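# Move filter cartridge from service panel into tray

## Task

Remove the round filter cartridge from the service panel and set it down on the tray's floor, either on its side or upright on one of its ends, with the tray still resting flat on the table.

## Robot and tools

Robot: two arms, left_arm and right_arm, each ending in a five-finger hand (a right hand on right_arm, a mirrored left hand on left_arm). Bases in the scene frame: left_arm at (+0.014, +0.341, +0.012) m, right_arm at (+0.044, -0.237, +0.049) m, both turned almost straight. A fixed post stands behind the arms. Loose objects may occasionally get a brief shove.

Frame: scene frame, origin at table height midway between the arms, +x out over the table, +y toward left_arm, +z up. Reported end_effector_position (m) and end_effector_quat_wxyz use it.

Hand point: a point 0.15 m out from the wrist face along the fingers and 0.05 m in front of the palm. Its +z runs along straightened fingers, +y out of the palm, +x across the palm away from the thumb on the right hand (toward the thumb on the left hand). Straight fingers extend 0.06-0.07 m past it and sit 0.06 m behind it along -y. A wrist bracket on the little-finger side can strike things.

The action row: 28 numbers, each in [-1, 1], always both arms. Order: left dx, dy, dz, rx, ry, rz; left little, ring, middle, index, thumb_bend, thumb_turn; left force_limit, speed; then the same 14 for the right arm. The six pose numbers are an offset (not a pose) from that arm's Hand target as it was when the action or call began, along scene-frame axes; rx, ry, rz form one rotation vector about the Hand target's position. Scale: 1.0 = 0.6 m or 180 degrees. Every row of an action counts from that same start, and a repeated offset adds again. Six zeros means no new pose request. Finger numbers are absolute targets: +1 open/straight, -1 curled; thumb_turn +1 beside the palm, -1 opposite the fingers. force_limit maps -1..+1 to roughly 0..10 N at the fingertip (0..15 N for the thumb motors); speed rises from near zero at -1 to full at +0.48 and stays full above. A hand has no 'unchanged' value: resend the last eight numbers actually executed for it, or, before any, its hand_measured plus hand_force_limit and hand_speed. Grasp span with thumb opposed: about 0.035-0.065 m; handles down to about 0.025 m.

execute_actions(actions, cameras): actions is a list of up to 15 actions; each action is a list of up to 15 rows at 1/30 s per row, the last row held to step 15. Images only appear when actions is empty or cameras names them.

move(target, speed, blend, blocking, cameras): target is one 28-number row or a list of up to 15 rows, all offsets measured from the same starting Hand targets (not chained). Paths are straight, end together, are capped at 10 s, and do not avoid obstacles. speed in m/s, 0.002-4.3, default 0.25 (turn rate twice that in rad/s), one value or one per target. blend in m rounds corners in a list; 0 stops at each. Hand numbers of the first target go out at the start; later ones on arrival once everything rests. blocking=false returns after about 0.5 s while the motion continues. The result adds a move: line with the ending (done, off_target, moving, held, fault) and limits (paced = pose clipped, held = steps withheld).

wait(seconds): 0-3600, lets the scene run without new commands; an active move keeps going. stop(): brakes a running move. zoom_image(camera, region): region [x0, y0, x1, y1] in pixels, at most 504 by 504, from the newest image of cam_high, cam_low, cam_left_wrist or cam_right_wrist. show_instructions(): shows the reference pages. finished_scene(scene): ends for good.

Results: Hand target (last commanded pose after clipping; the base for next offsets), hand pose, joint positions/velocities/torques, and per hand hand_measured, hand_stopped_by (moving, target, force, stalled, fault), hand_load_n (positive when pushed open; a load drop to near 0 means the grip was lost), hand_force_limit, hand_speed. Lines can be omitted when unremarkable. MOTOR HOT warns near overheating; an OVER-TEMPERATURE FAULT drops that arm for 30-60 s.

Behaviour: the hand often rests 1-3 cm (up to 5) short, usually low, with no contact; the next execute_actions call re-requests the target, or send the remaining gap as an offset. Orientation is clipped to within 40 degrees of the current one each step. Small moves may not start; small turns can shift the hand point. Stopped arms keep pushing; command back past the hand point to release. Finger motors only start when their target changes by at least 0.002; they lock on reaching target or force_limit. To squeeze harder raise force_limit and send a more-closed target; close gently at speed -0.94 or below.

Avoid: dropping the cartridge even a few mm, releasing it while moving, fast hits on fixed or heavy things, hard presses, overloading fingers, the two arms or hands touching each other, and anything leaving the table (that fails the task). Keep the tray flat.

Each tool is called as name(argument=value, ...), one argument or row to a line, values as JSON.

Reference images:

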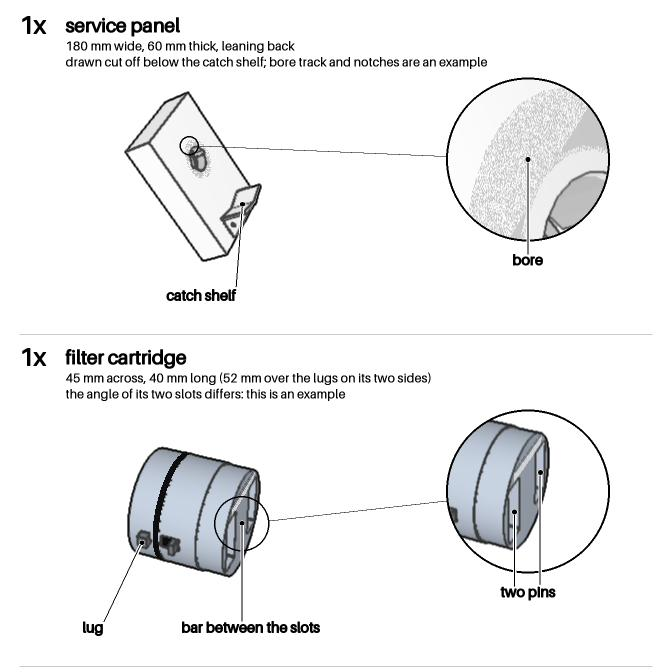

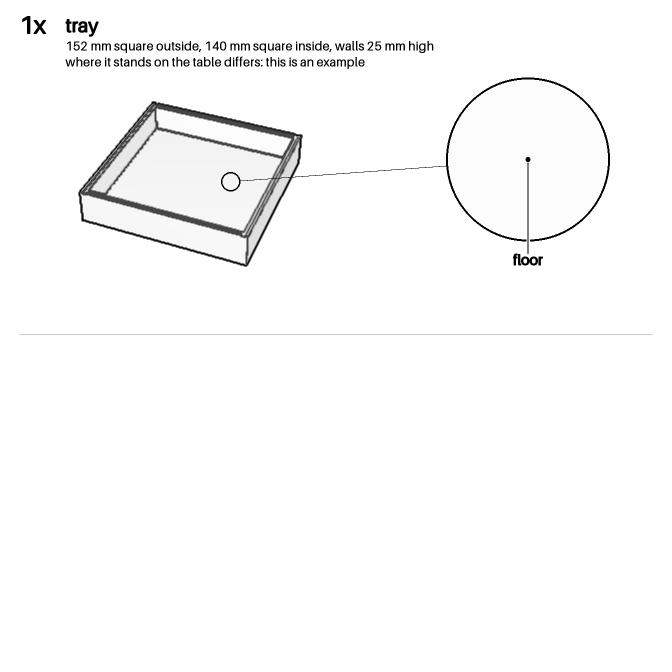

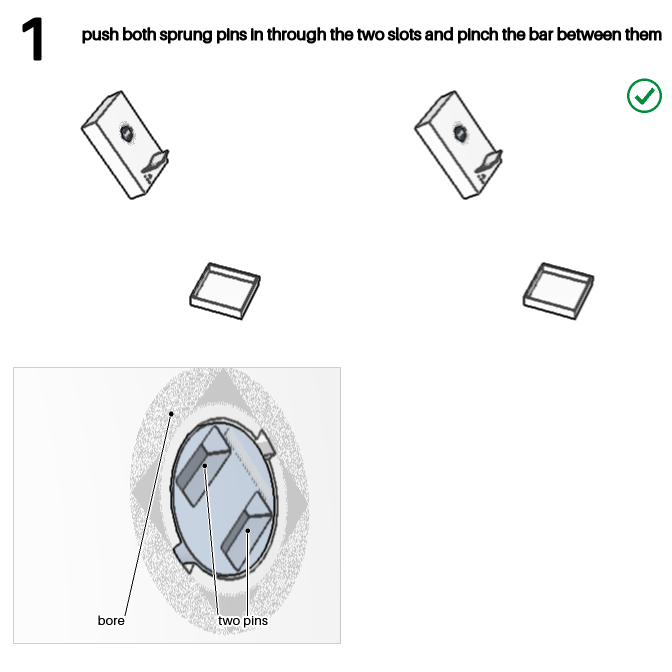

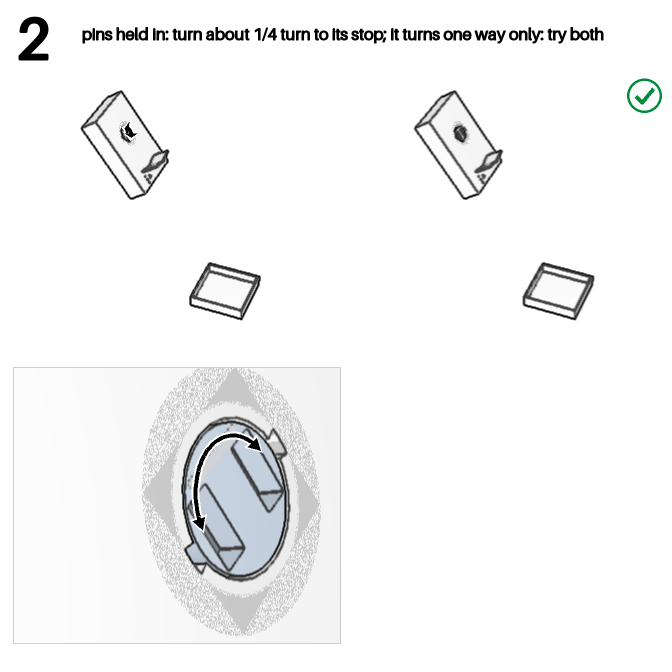

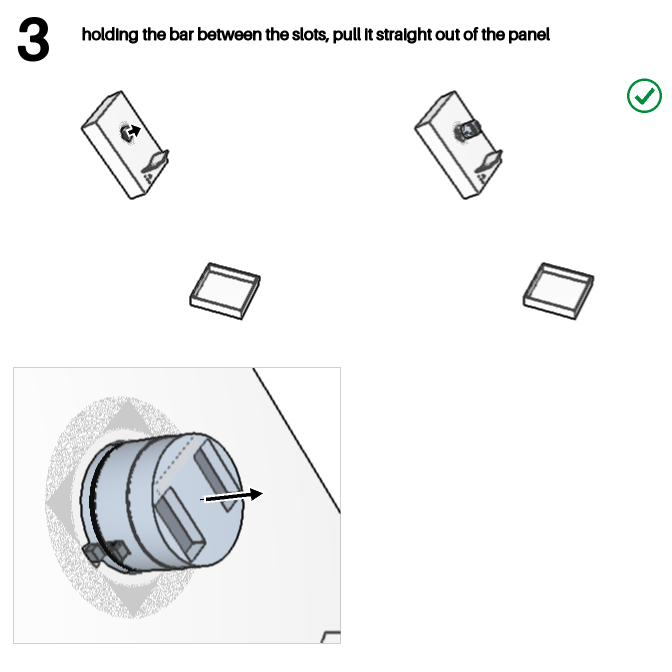

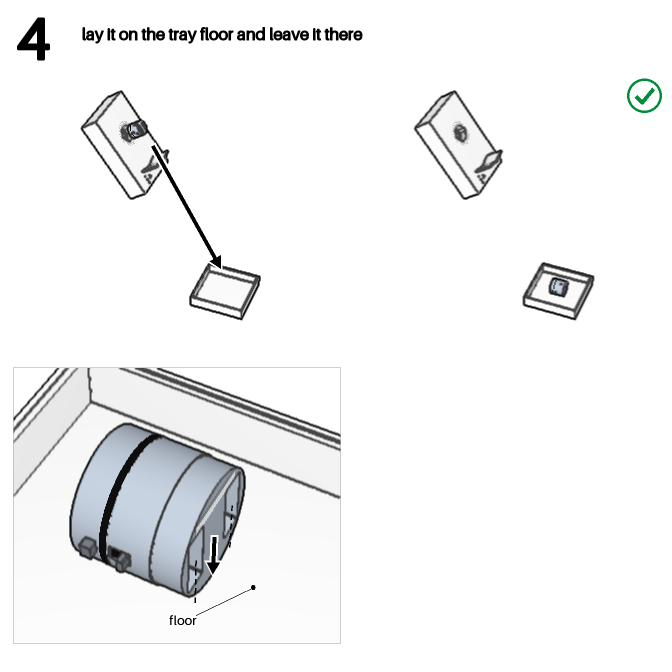

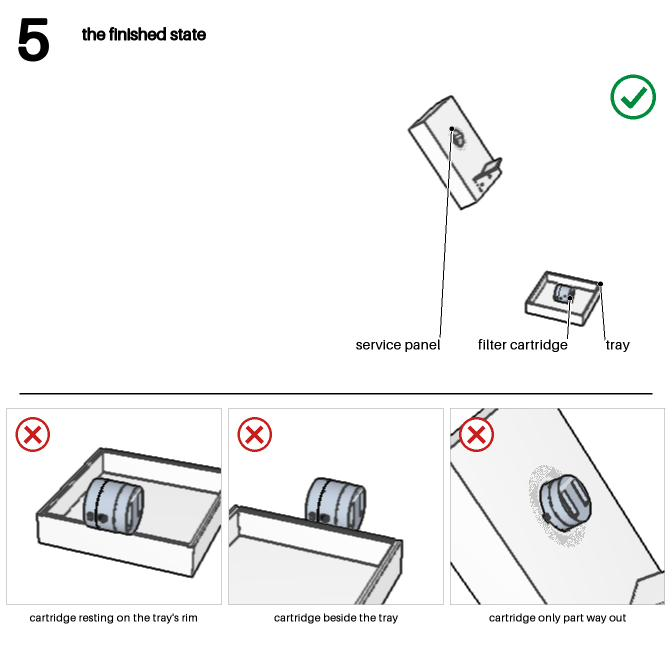

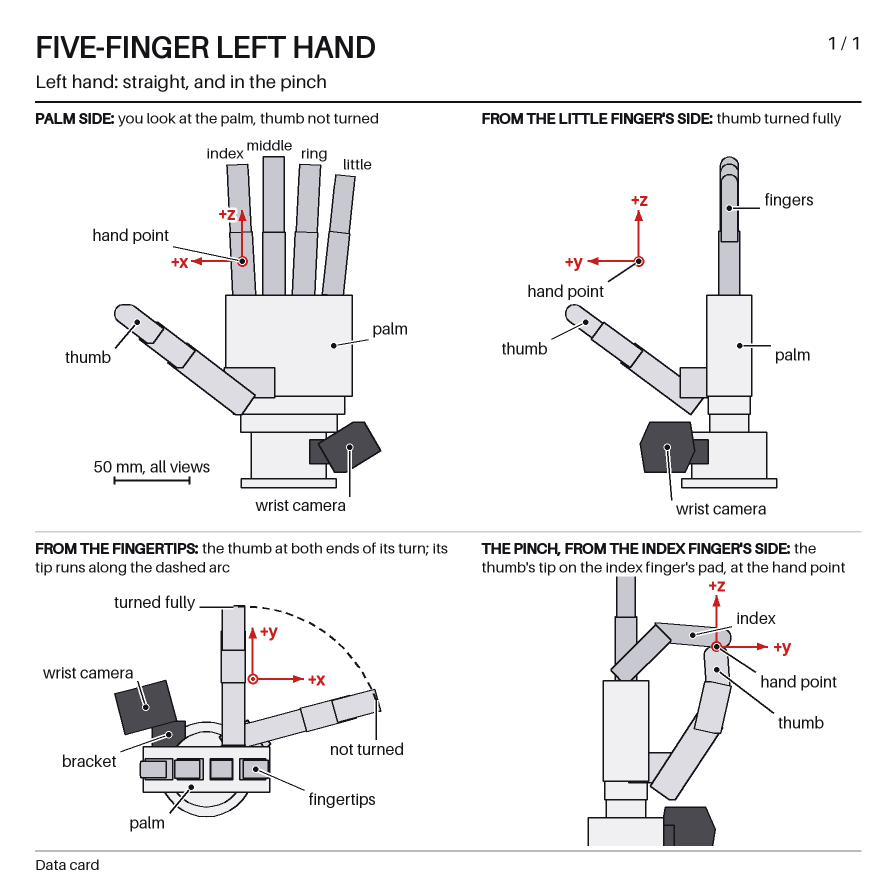

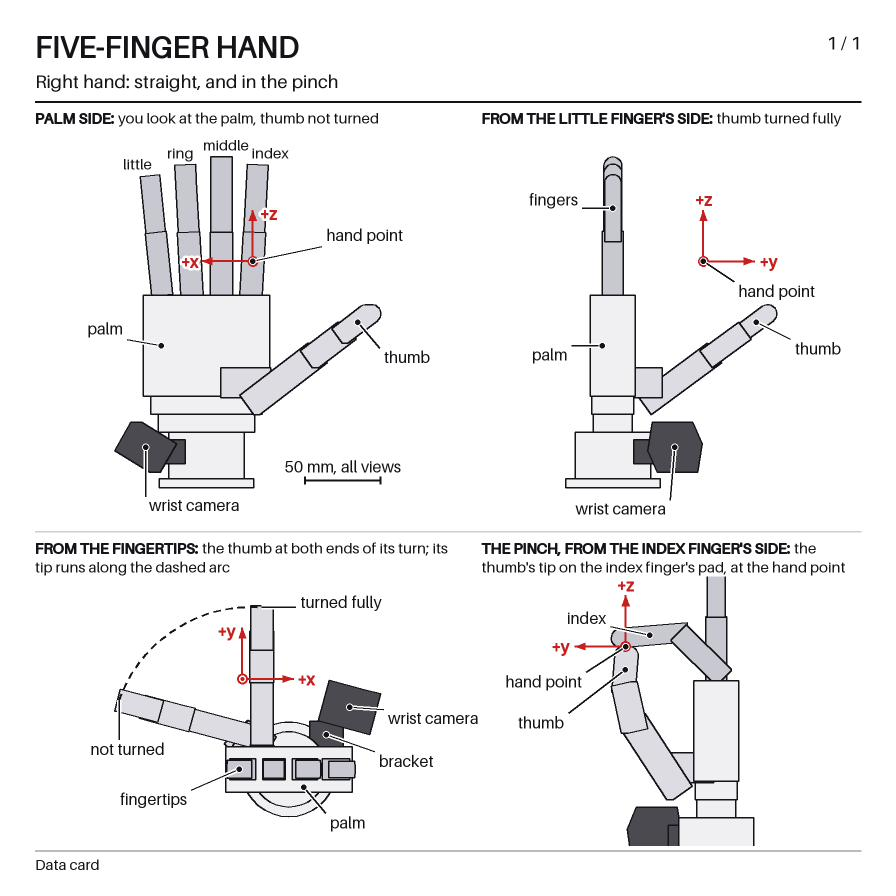

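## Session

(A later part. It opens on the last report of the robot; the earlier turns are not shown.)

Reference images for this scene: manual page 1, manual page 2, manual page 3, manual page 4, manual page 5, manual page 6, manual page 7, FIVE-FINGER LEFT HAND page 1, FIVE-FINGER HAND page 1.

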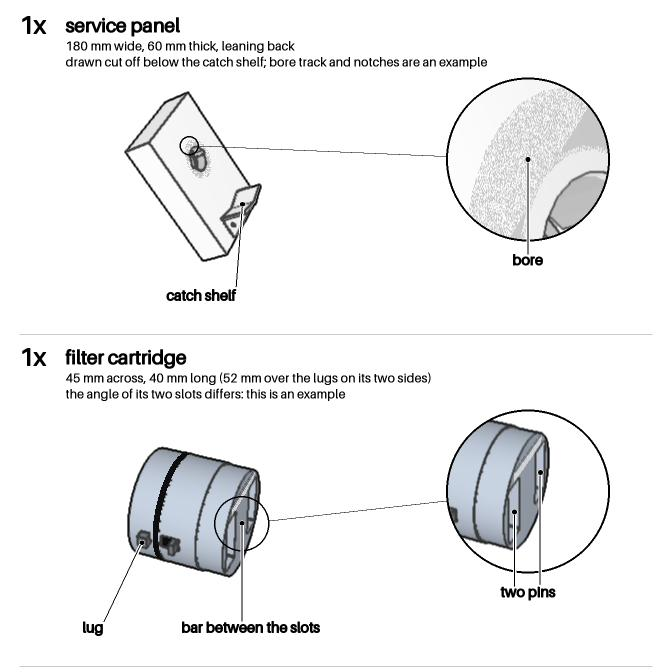

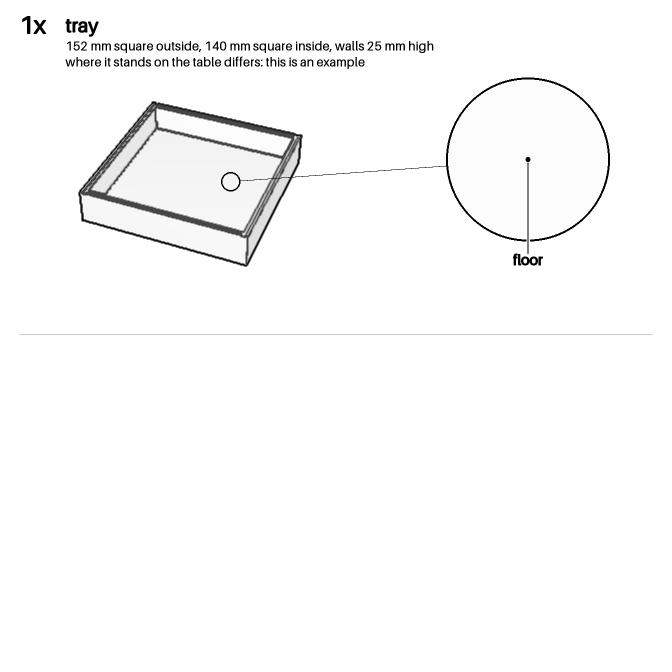

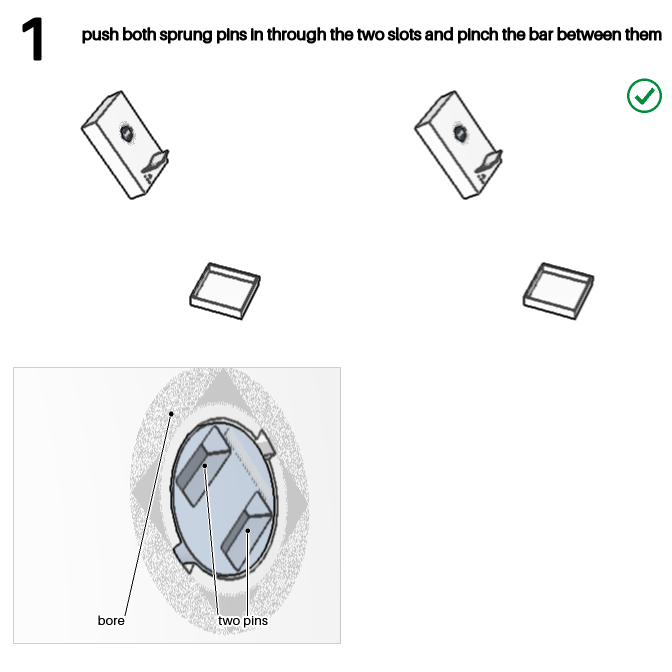

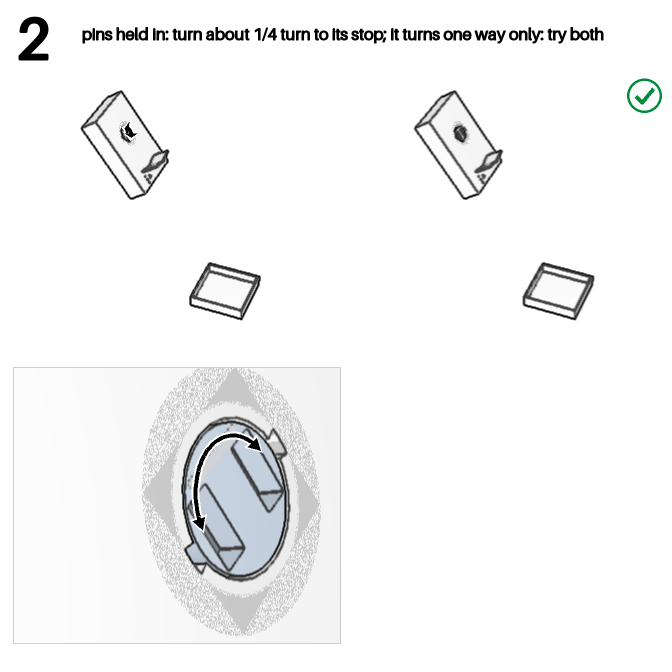

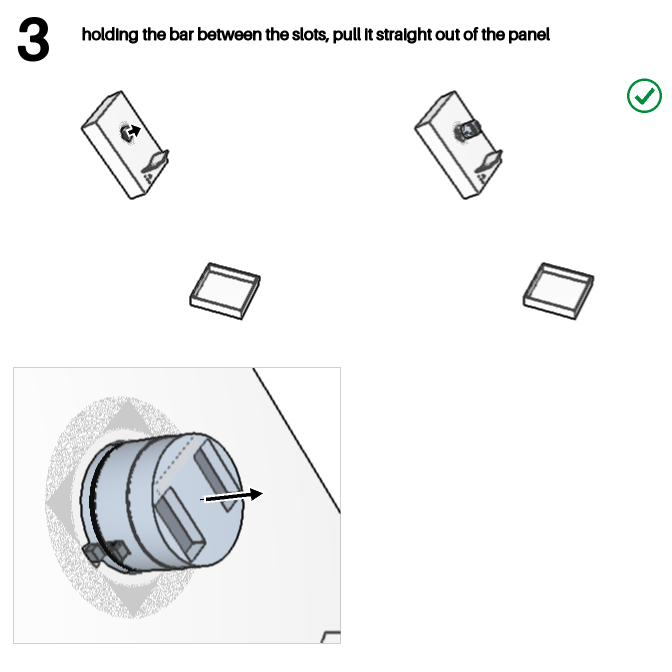

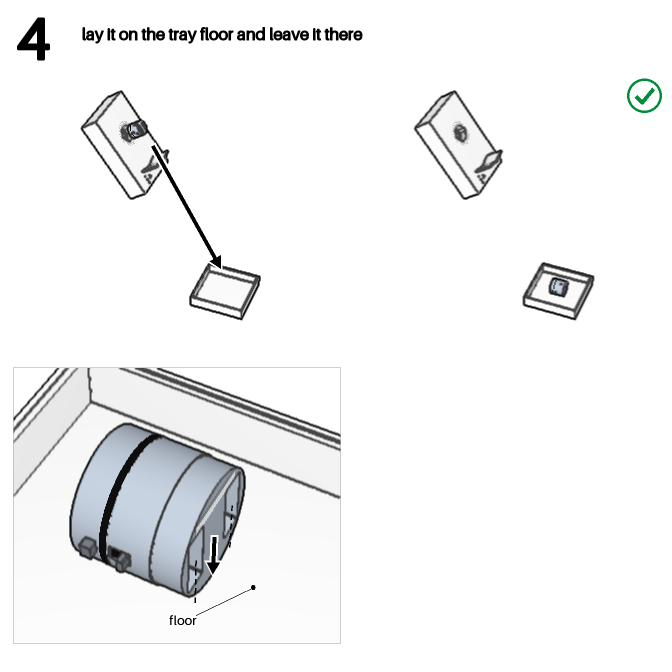

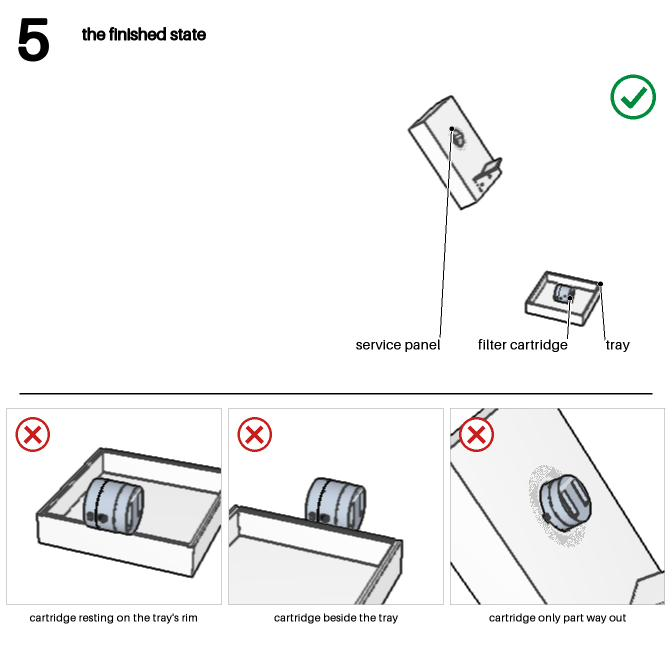

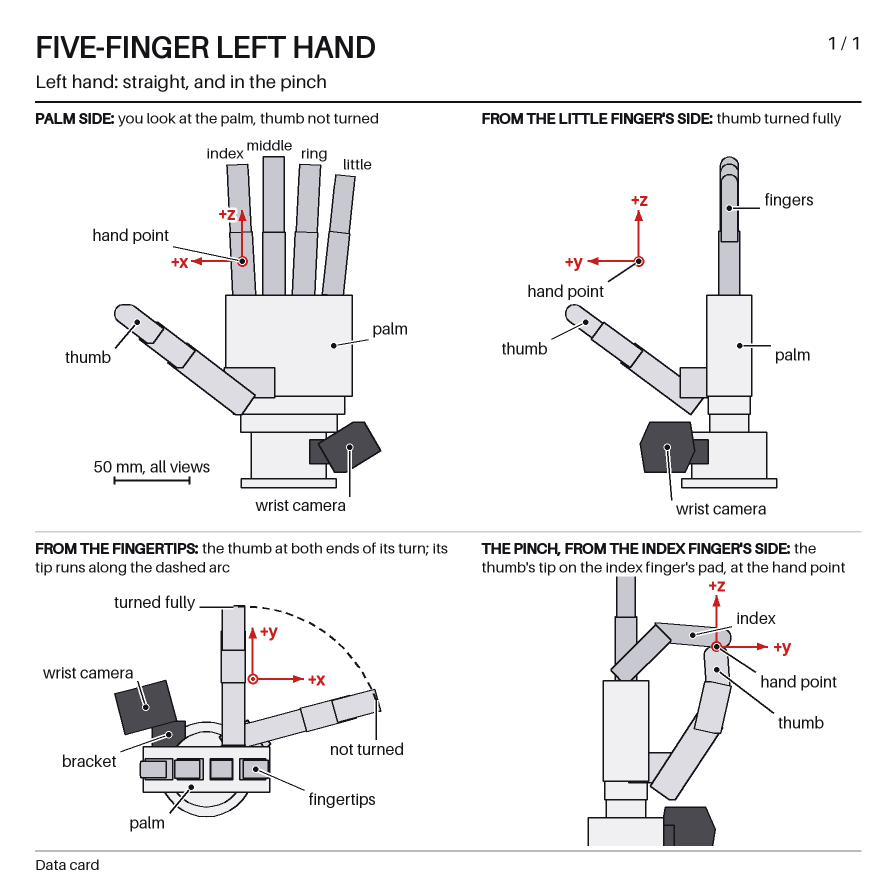

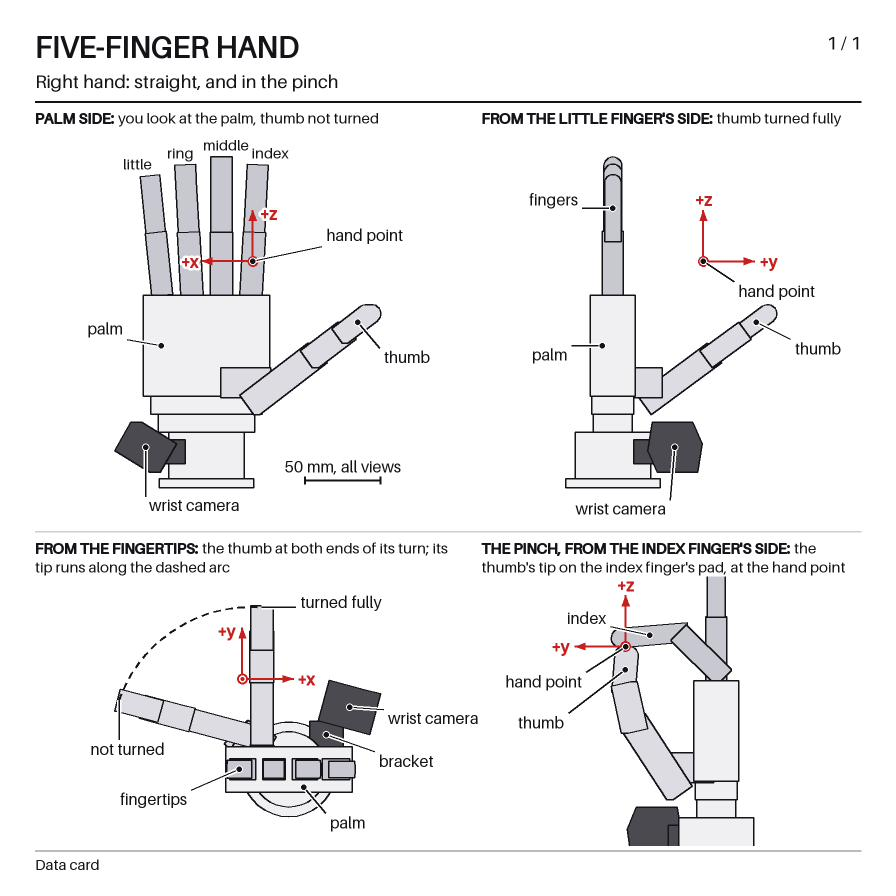

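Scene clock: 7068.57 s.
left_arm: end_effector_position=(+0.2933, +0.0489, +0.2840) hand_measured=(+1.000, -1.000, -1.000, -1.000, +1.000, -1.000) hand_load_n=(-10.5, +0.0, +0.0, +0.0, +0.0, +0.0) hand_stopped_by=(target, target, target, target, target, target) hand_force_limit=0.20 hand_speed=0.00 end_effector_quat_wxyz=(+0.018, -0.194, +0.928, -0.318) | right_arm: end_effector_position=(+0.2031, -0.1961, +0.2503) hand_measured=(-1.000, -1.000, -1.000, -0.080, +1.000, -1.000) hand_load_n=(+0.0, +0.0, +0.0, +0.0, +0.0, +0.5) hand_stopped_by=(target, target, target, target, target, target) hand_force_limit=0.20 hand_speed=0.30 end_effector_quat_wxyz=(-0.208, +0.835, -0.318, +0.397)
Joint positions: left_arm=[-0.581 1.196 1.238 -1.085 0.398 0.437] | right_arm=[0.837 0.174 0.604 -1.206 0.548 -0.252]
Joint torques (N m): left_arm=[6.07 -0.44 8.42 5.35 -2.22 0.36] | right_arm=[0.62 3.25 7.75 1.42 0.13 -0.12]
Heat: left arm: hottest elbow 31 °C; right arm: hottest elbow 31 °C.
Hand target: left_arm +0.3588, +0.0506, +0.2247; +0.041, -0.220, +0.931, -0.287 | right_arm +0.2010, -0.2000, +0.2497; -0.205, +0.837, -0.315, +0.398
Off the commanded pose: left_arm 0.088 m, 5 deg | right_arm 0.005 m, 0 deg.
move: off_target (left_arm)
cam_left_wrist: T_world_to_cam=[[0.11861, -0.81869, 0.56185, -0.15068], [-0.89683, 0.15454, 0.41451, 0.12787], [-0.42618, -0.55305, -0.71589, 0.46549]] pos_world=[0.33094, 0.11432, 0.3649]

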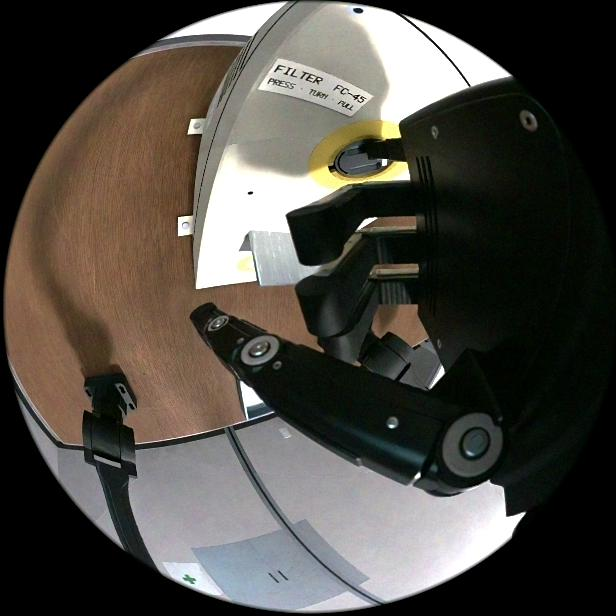

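show_instructions(
)

Reference images for this scene: manual page 1, manual page 2, manual page 3, manual page 4, manual page 5, manual page 6, manual page 7, FIVE-FINGER LEFT HAND page 1, FIVE-FINGER HAND page 1.

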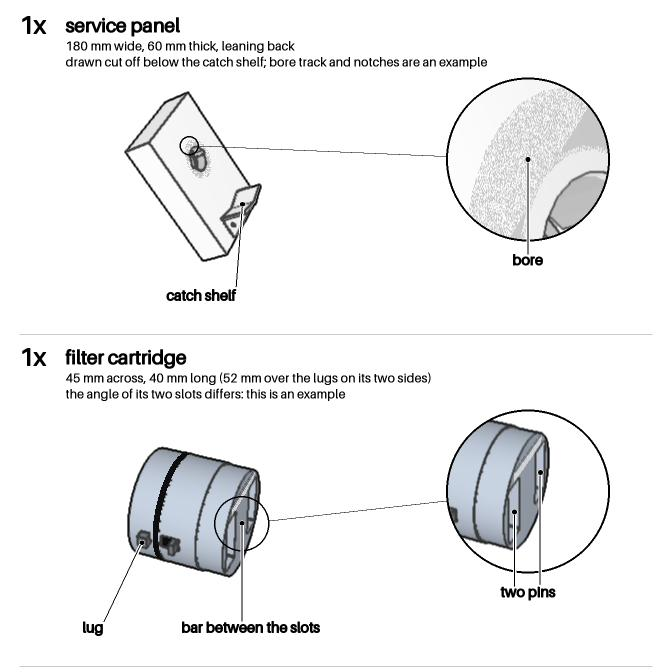

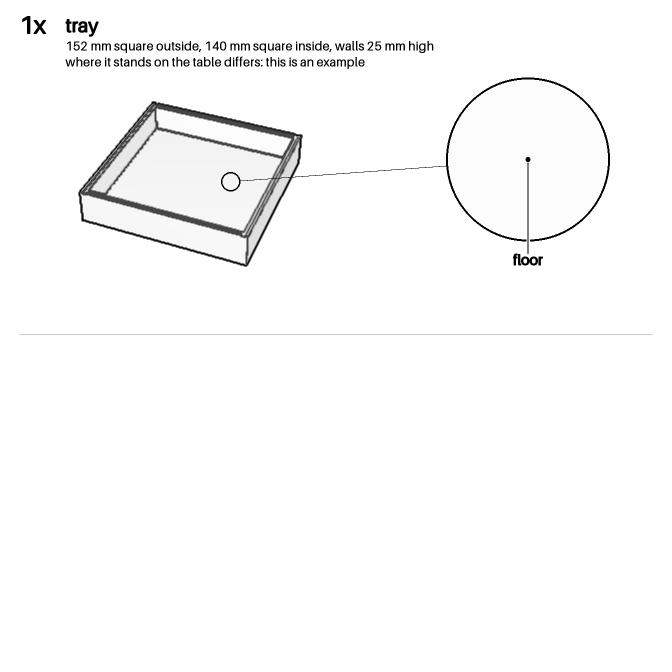

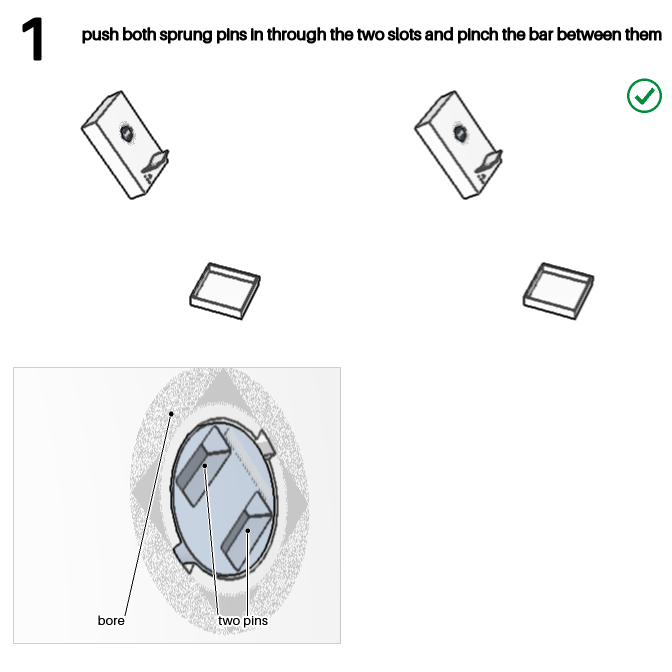

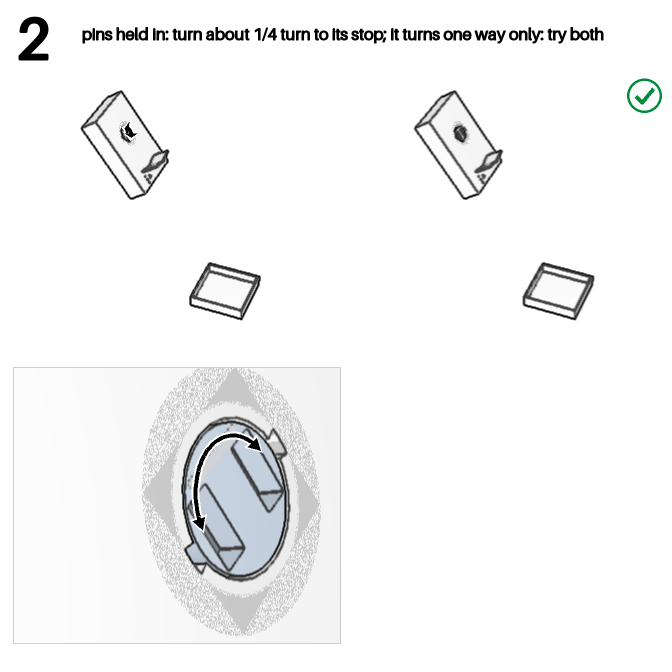

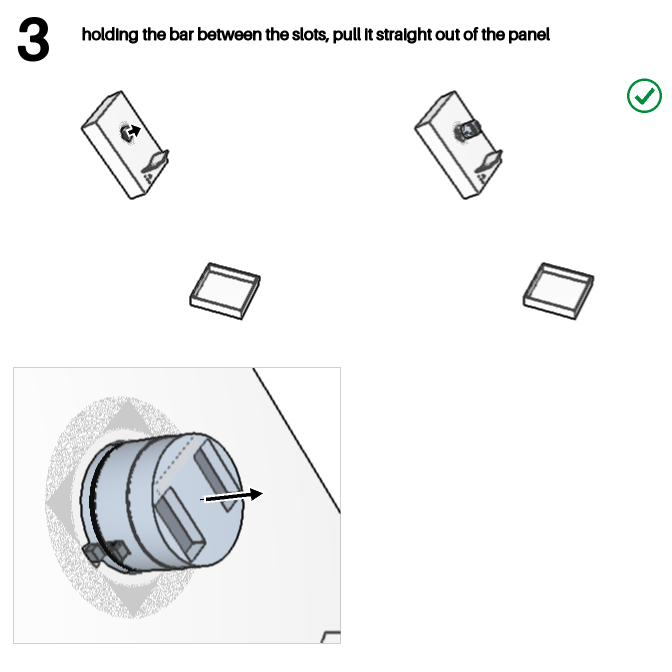

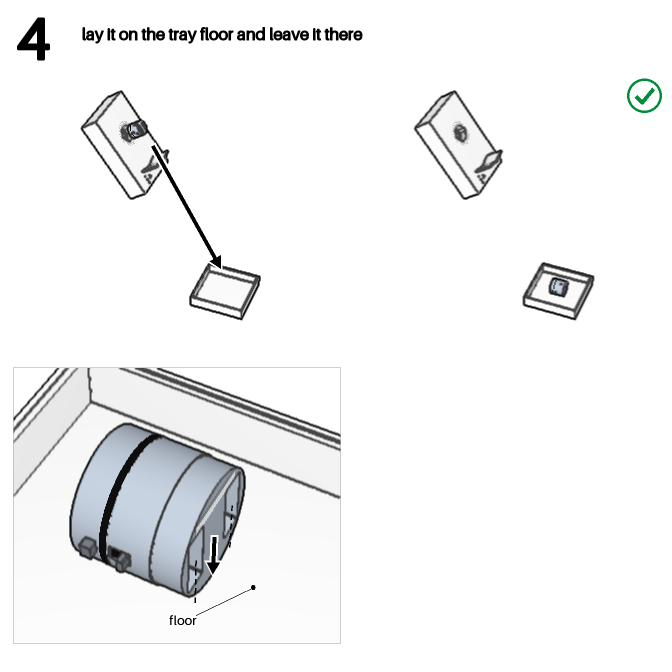

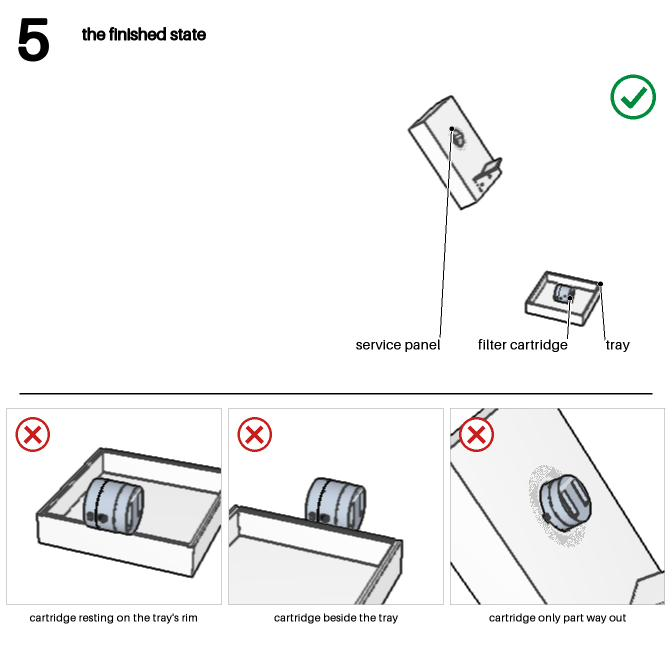

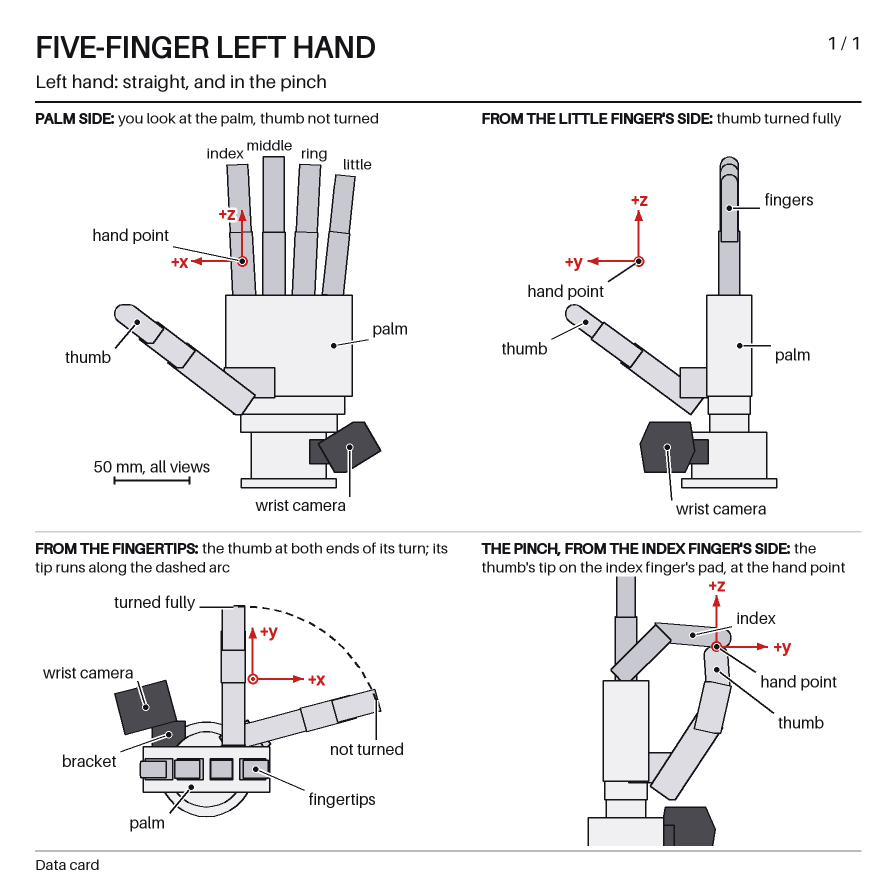

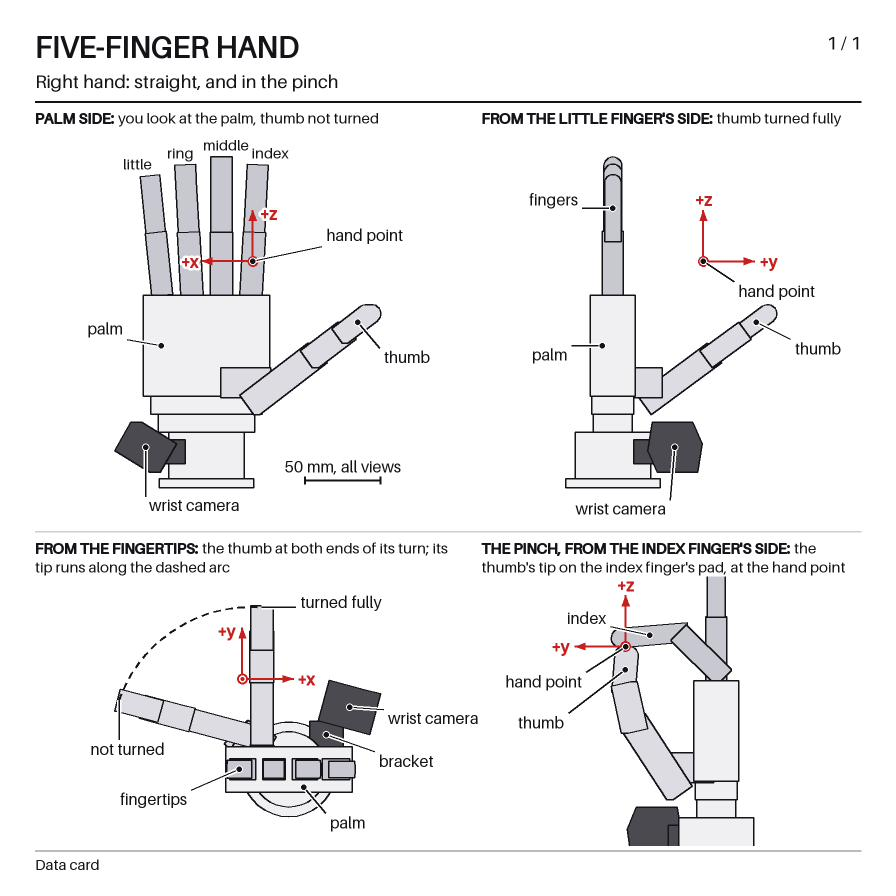

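zoom_image(
  camera="cam_left_wrist",
  region=[342, 142, 384, 176],
)

Scaled by 12.000 from the camera's image (finer frame: 880x880).

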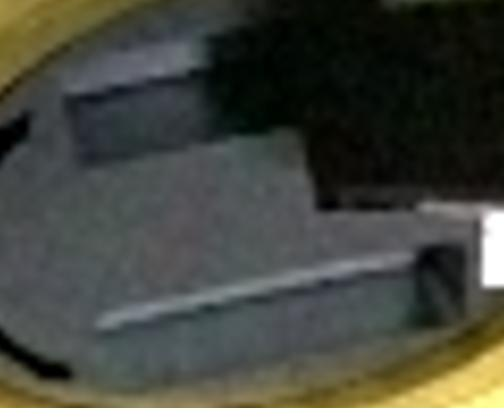

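zoom_image(
  camera="cam_left_wrist",
  region=[344, 140, 364, 158],
)

Scaled by 25.200 from the camera's image (finer frame: 880x880).

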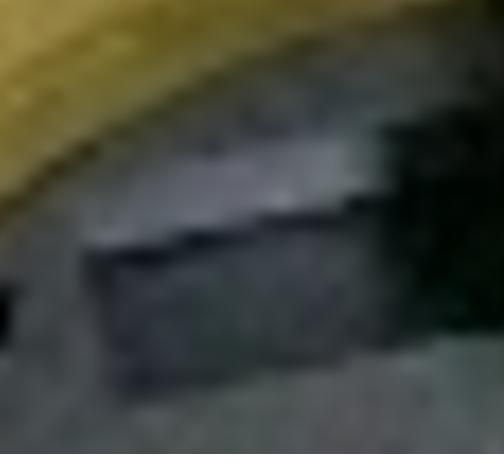

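move(
  target=[
    [-0.15,0.0,0.12,0,0,0,1,-1,-1,-1,1,-1,0.2,0.0,0,0,0,0,0,0,-1,-1,-1,1,1,-1,0.2,0.3],
    [-0.198,0.0957,0.2055,0.1075,-0.205,0.1533,1,-1,-1,-1,1,-1,0.2,0.0,0,0,0,0,0,0,-1,-1,-1,1,1,-1,0.2,0.3],
  ],
  speed=0.15,
  cameras=[],
)

Scene clock: 7241.70 s.
left_arm: end_effector_position=(+0.2449, +0.1091, +0.3536) hand_measured=(+1.000, -1.000, -1.000, -1.000, +1.000, -1.000) hand_load_n=(+0.0, +0.0, +0.0, +0.0, +0.0, +0.0) hand_stopped_by=(target, target, target, target, target, target) hand_force_limit=0.20 hand_speed=0.00 end_effector_quat_wxyz=(+0.432, -0.328, +0.822, -0.173) | right_arm: end_effector_position=(+0.2031, -0.1961, +0.2503) hand_measured=(-1.000, -1.000, -1.000, -0.080, +1.000, -1.000) hand_load_n=(+0.0, +0.0, +0.0, +0.0, +0.0, +0.0) hand_stopped_by=(target, target, target, target, target, target) hand_force_limit=0.20 hand_speed=0.30 end_effector_quat_wxyz=(-0.208, +0.835, -0.318, +0.397)
Joint positions: left_arm=[-1.137 0.978 1.205 -1.279 -0.859 -0.115] | right_arm=[0.837 0.174 0.604 -1.206 0.548 -0.252]
Joint torques (N m): left_arm=[0.03 -5.13 9.65 0.39 -0.91 0.04] | right_arm=[0.67 3.25 7.82 1.47 0.15 -0.12]
Heat: left arm: hottest elbow 29 °C; right arm: hottest elbow 31 °C.
Hand target: left_arm +0.2400, +0.1081, +0.3482; +0.431, -0.321, +0.827, -0.167 | right_arm +0.2010, -0.2000, +0.2497; -0.205, +0.837, -0.315, +0.398
Off the commanded pose: left_arm 0.007 m, 1 deg | right_arm 0.005 m, 0 deg.
move: done

move(
  target=[
    [0.0167,0.05,0.0,-0.2166,0,0.1518,1,-1,-1,-1,1,-1,0.2,0.3,0.115,0.25,0.083,0.1356,-0.2344,0.1418,1,1,1,-0.16,0.6,-1,0.2,0.3],
    [0.033,0.103,-0.02,-0.6662,-0.2065,0.24,1,1,1,1,1,-1,0.2,0.3,0.115,0.25,0.083,0.1356,-0.2344,0.1418,1,1,1,-0.16,0.6,-0.6,0.2,0.3],
  ],
  speed=0.25,
  cameras=["cam_left_wrist", "cam_right_wrist"],
)

Scene clock: 7264.13 s.
left_arm: end_effector_position=(+0.2618, +0.1745, +0.3431) hand_measured=(+1.000, +1.000, +1.000, +1.000, +1.000, -1.000) hand_load_n=(+0.0, +0.0, +0.0, +0.0, +0.0, +0.0) hand_stopped_by=(target, target, target, target, target, target) hand_force_limit=0.20 hand_speed=0.30 end_effector_quat_wxyz=(-0.161, +0.707, +0.020, +0.688) | right_arm: end_effector_position=(+0.2675, -0.0501, +0.3004) hand_measured=(+1.000, +1.000, +1.000, -0.160, +0.600, -0.600) hand_load_n=(+0.0, +0.0, +0.0, +0.0, +0.0, +0.0) hand_stopped_by=(target, target, target, target, target, target) hand_force_limit=0.20 hand_speed=0.30 end_effector_quat_wxyz=(-0.553, +0.628, -0.110, +0.537)
Joint positions: left_arm=[-1.258 0.422 0.345 0.013 -1.548 -1.434] | right_arm=[0.964 0.004 0.179 0.024 0.32 -0.66]
Joint torques (N m): left_arm=[0.21 1.2 9.54 1.78 -0.26 0.12] | right_arm=[0.62 4.84 8.46 3.12 -0.23 -0.06]
Heat: left arm: hottest elbow 29 °C; right arm: hottest elbow 31 °C.
Hand target: left_arm +0.2598, +0.1699, +0.3360; -0.169, +0.689, +0.013, +0.705 | right_arm +0.2699, -0.0499, +0.2996; -0.551, +0.626, -0.109, +0.541
Off the commanded pose: left_arm 0.009 m, 3 deg | right_arm 0.003 m, 1 deg.
joint sent to its limit (left arm) — joint 5 (wrist yaw), lower limit. The joint targets are off in orientation, not in position.
move: off_target (left_arm); target 2's new numbers were sent with left_arm's hand 0.009 m and 3 deg from that target
cam_left_wrist: T_world_to_cam=[[-0.1823, 0.88209, 0.43439, -0.25166], [-0.45629, -0.46723, 0.75729, -0.06886], [0.87096, -0.06016, 0.48766, -0.27467]] pos_world=[0.16193, 0.17329, 0.29541]
cam_right_wrist: T_world_to_cam=[[0.50558, -0.59844, -0.6215, 0.01435], [-0.63617, 0.22803, -0.73708, 0.40237], [0.58282, 0.76803, -0.26543, 0.07436]] pos_world=[0.20539, -0.14027, 0.32523]

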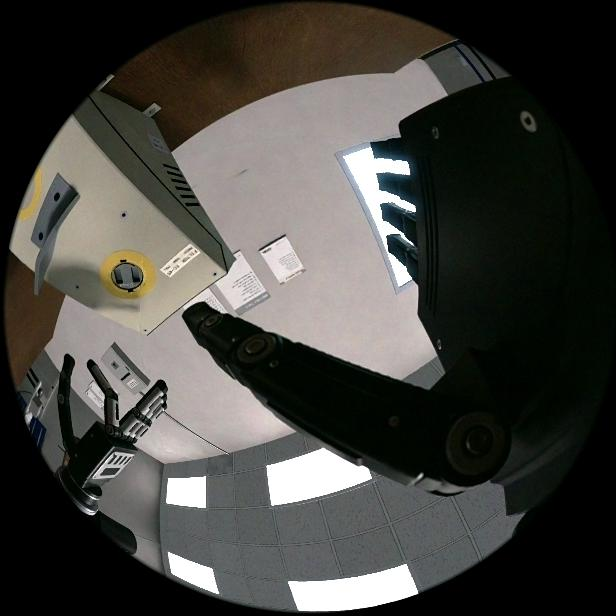

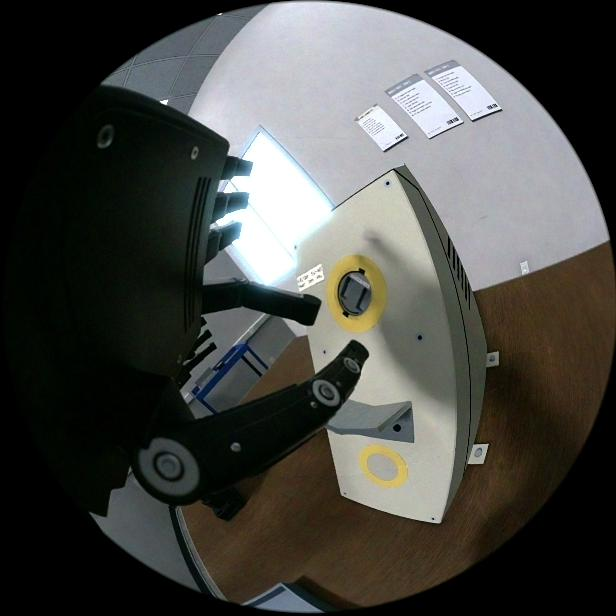

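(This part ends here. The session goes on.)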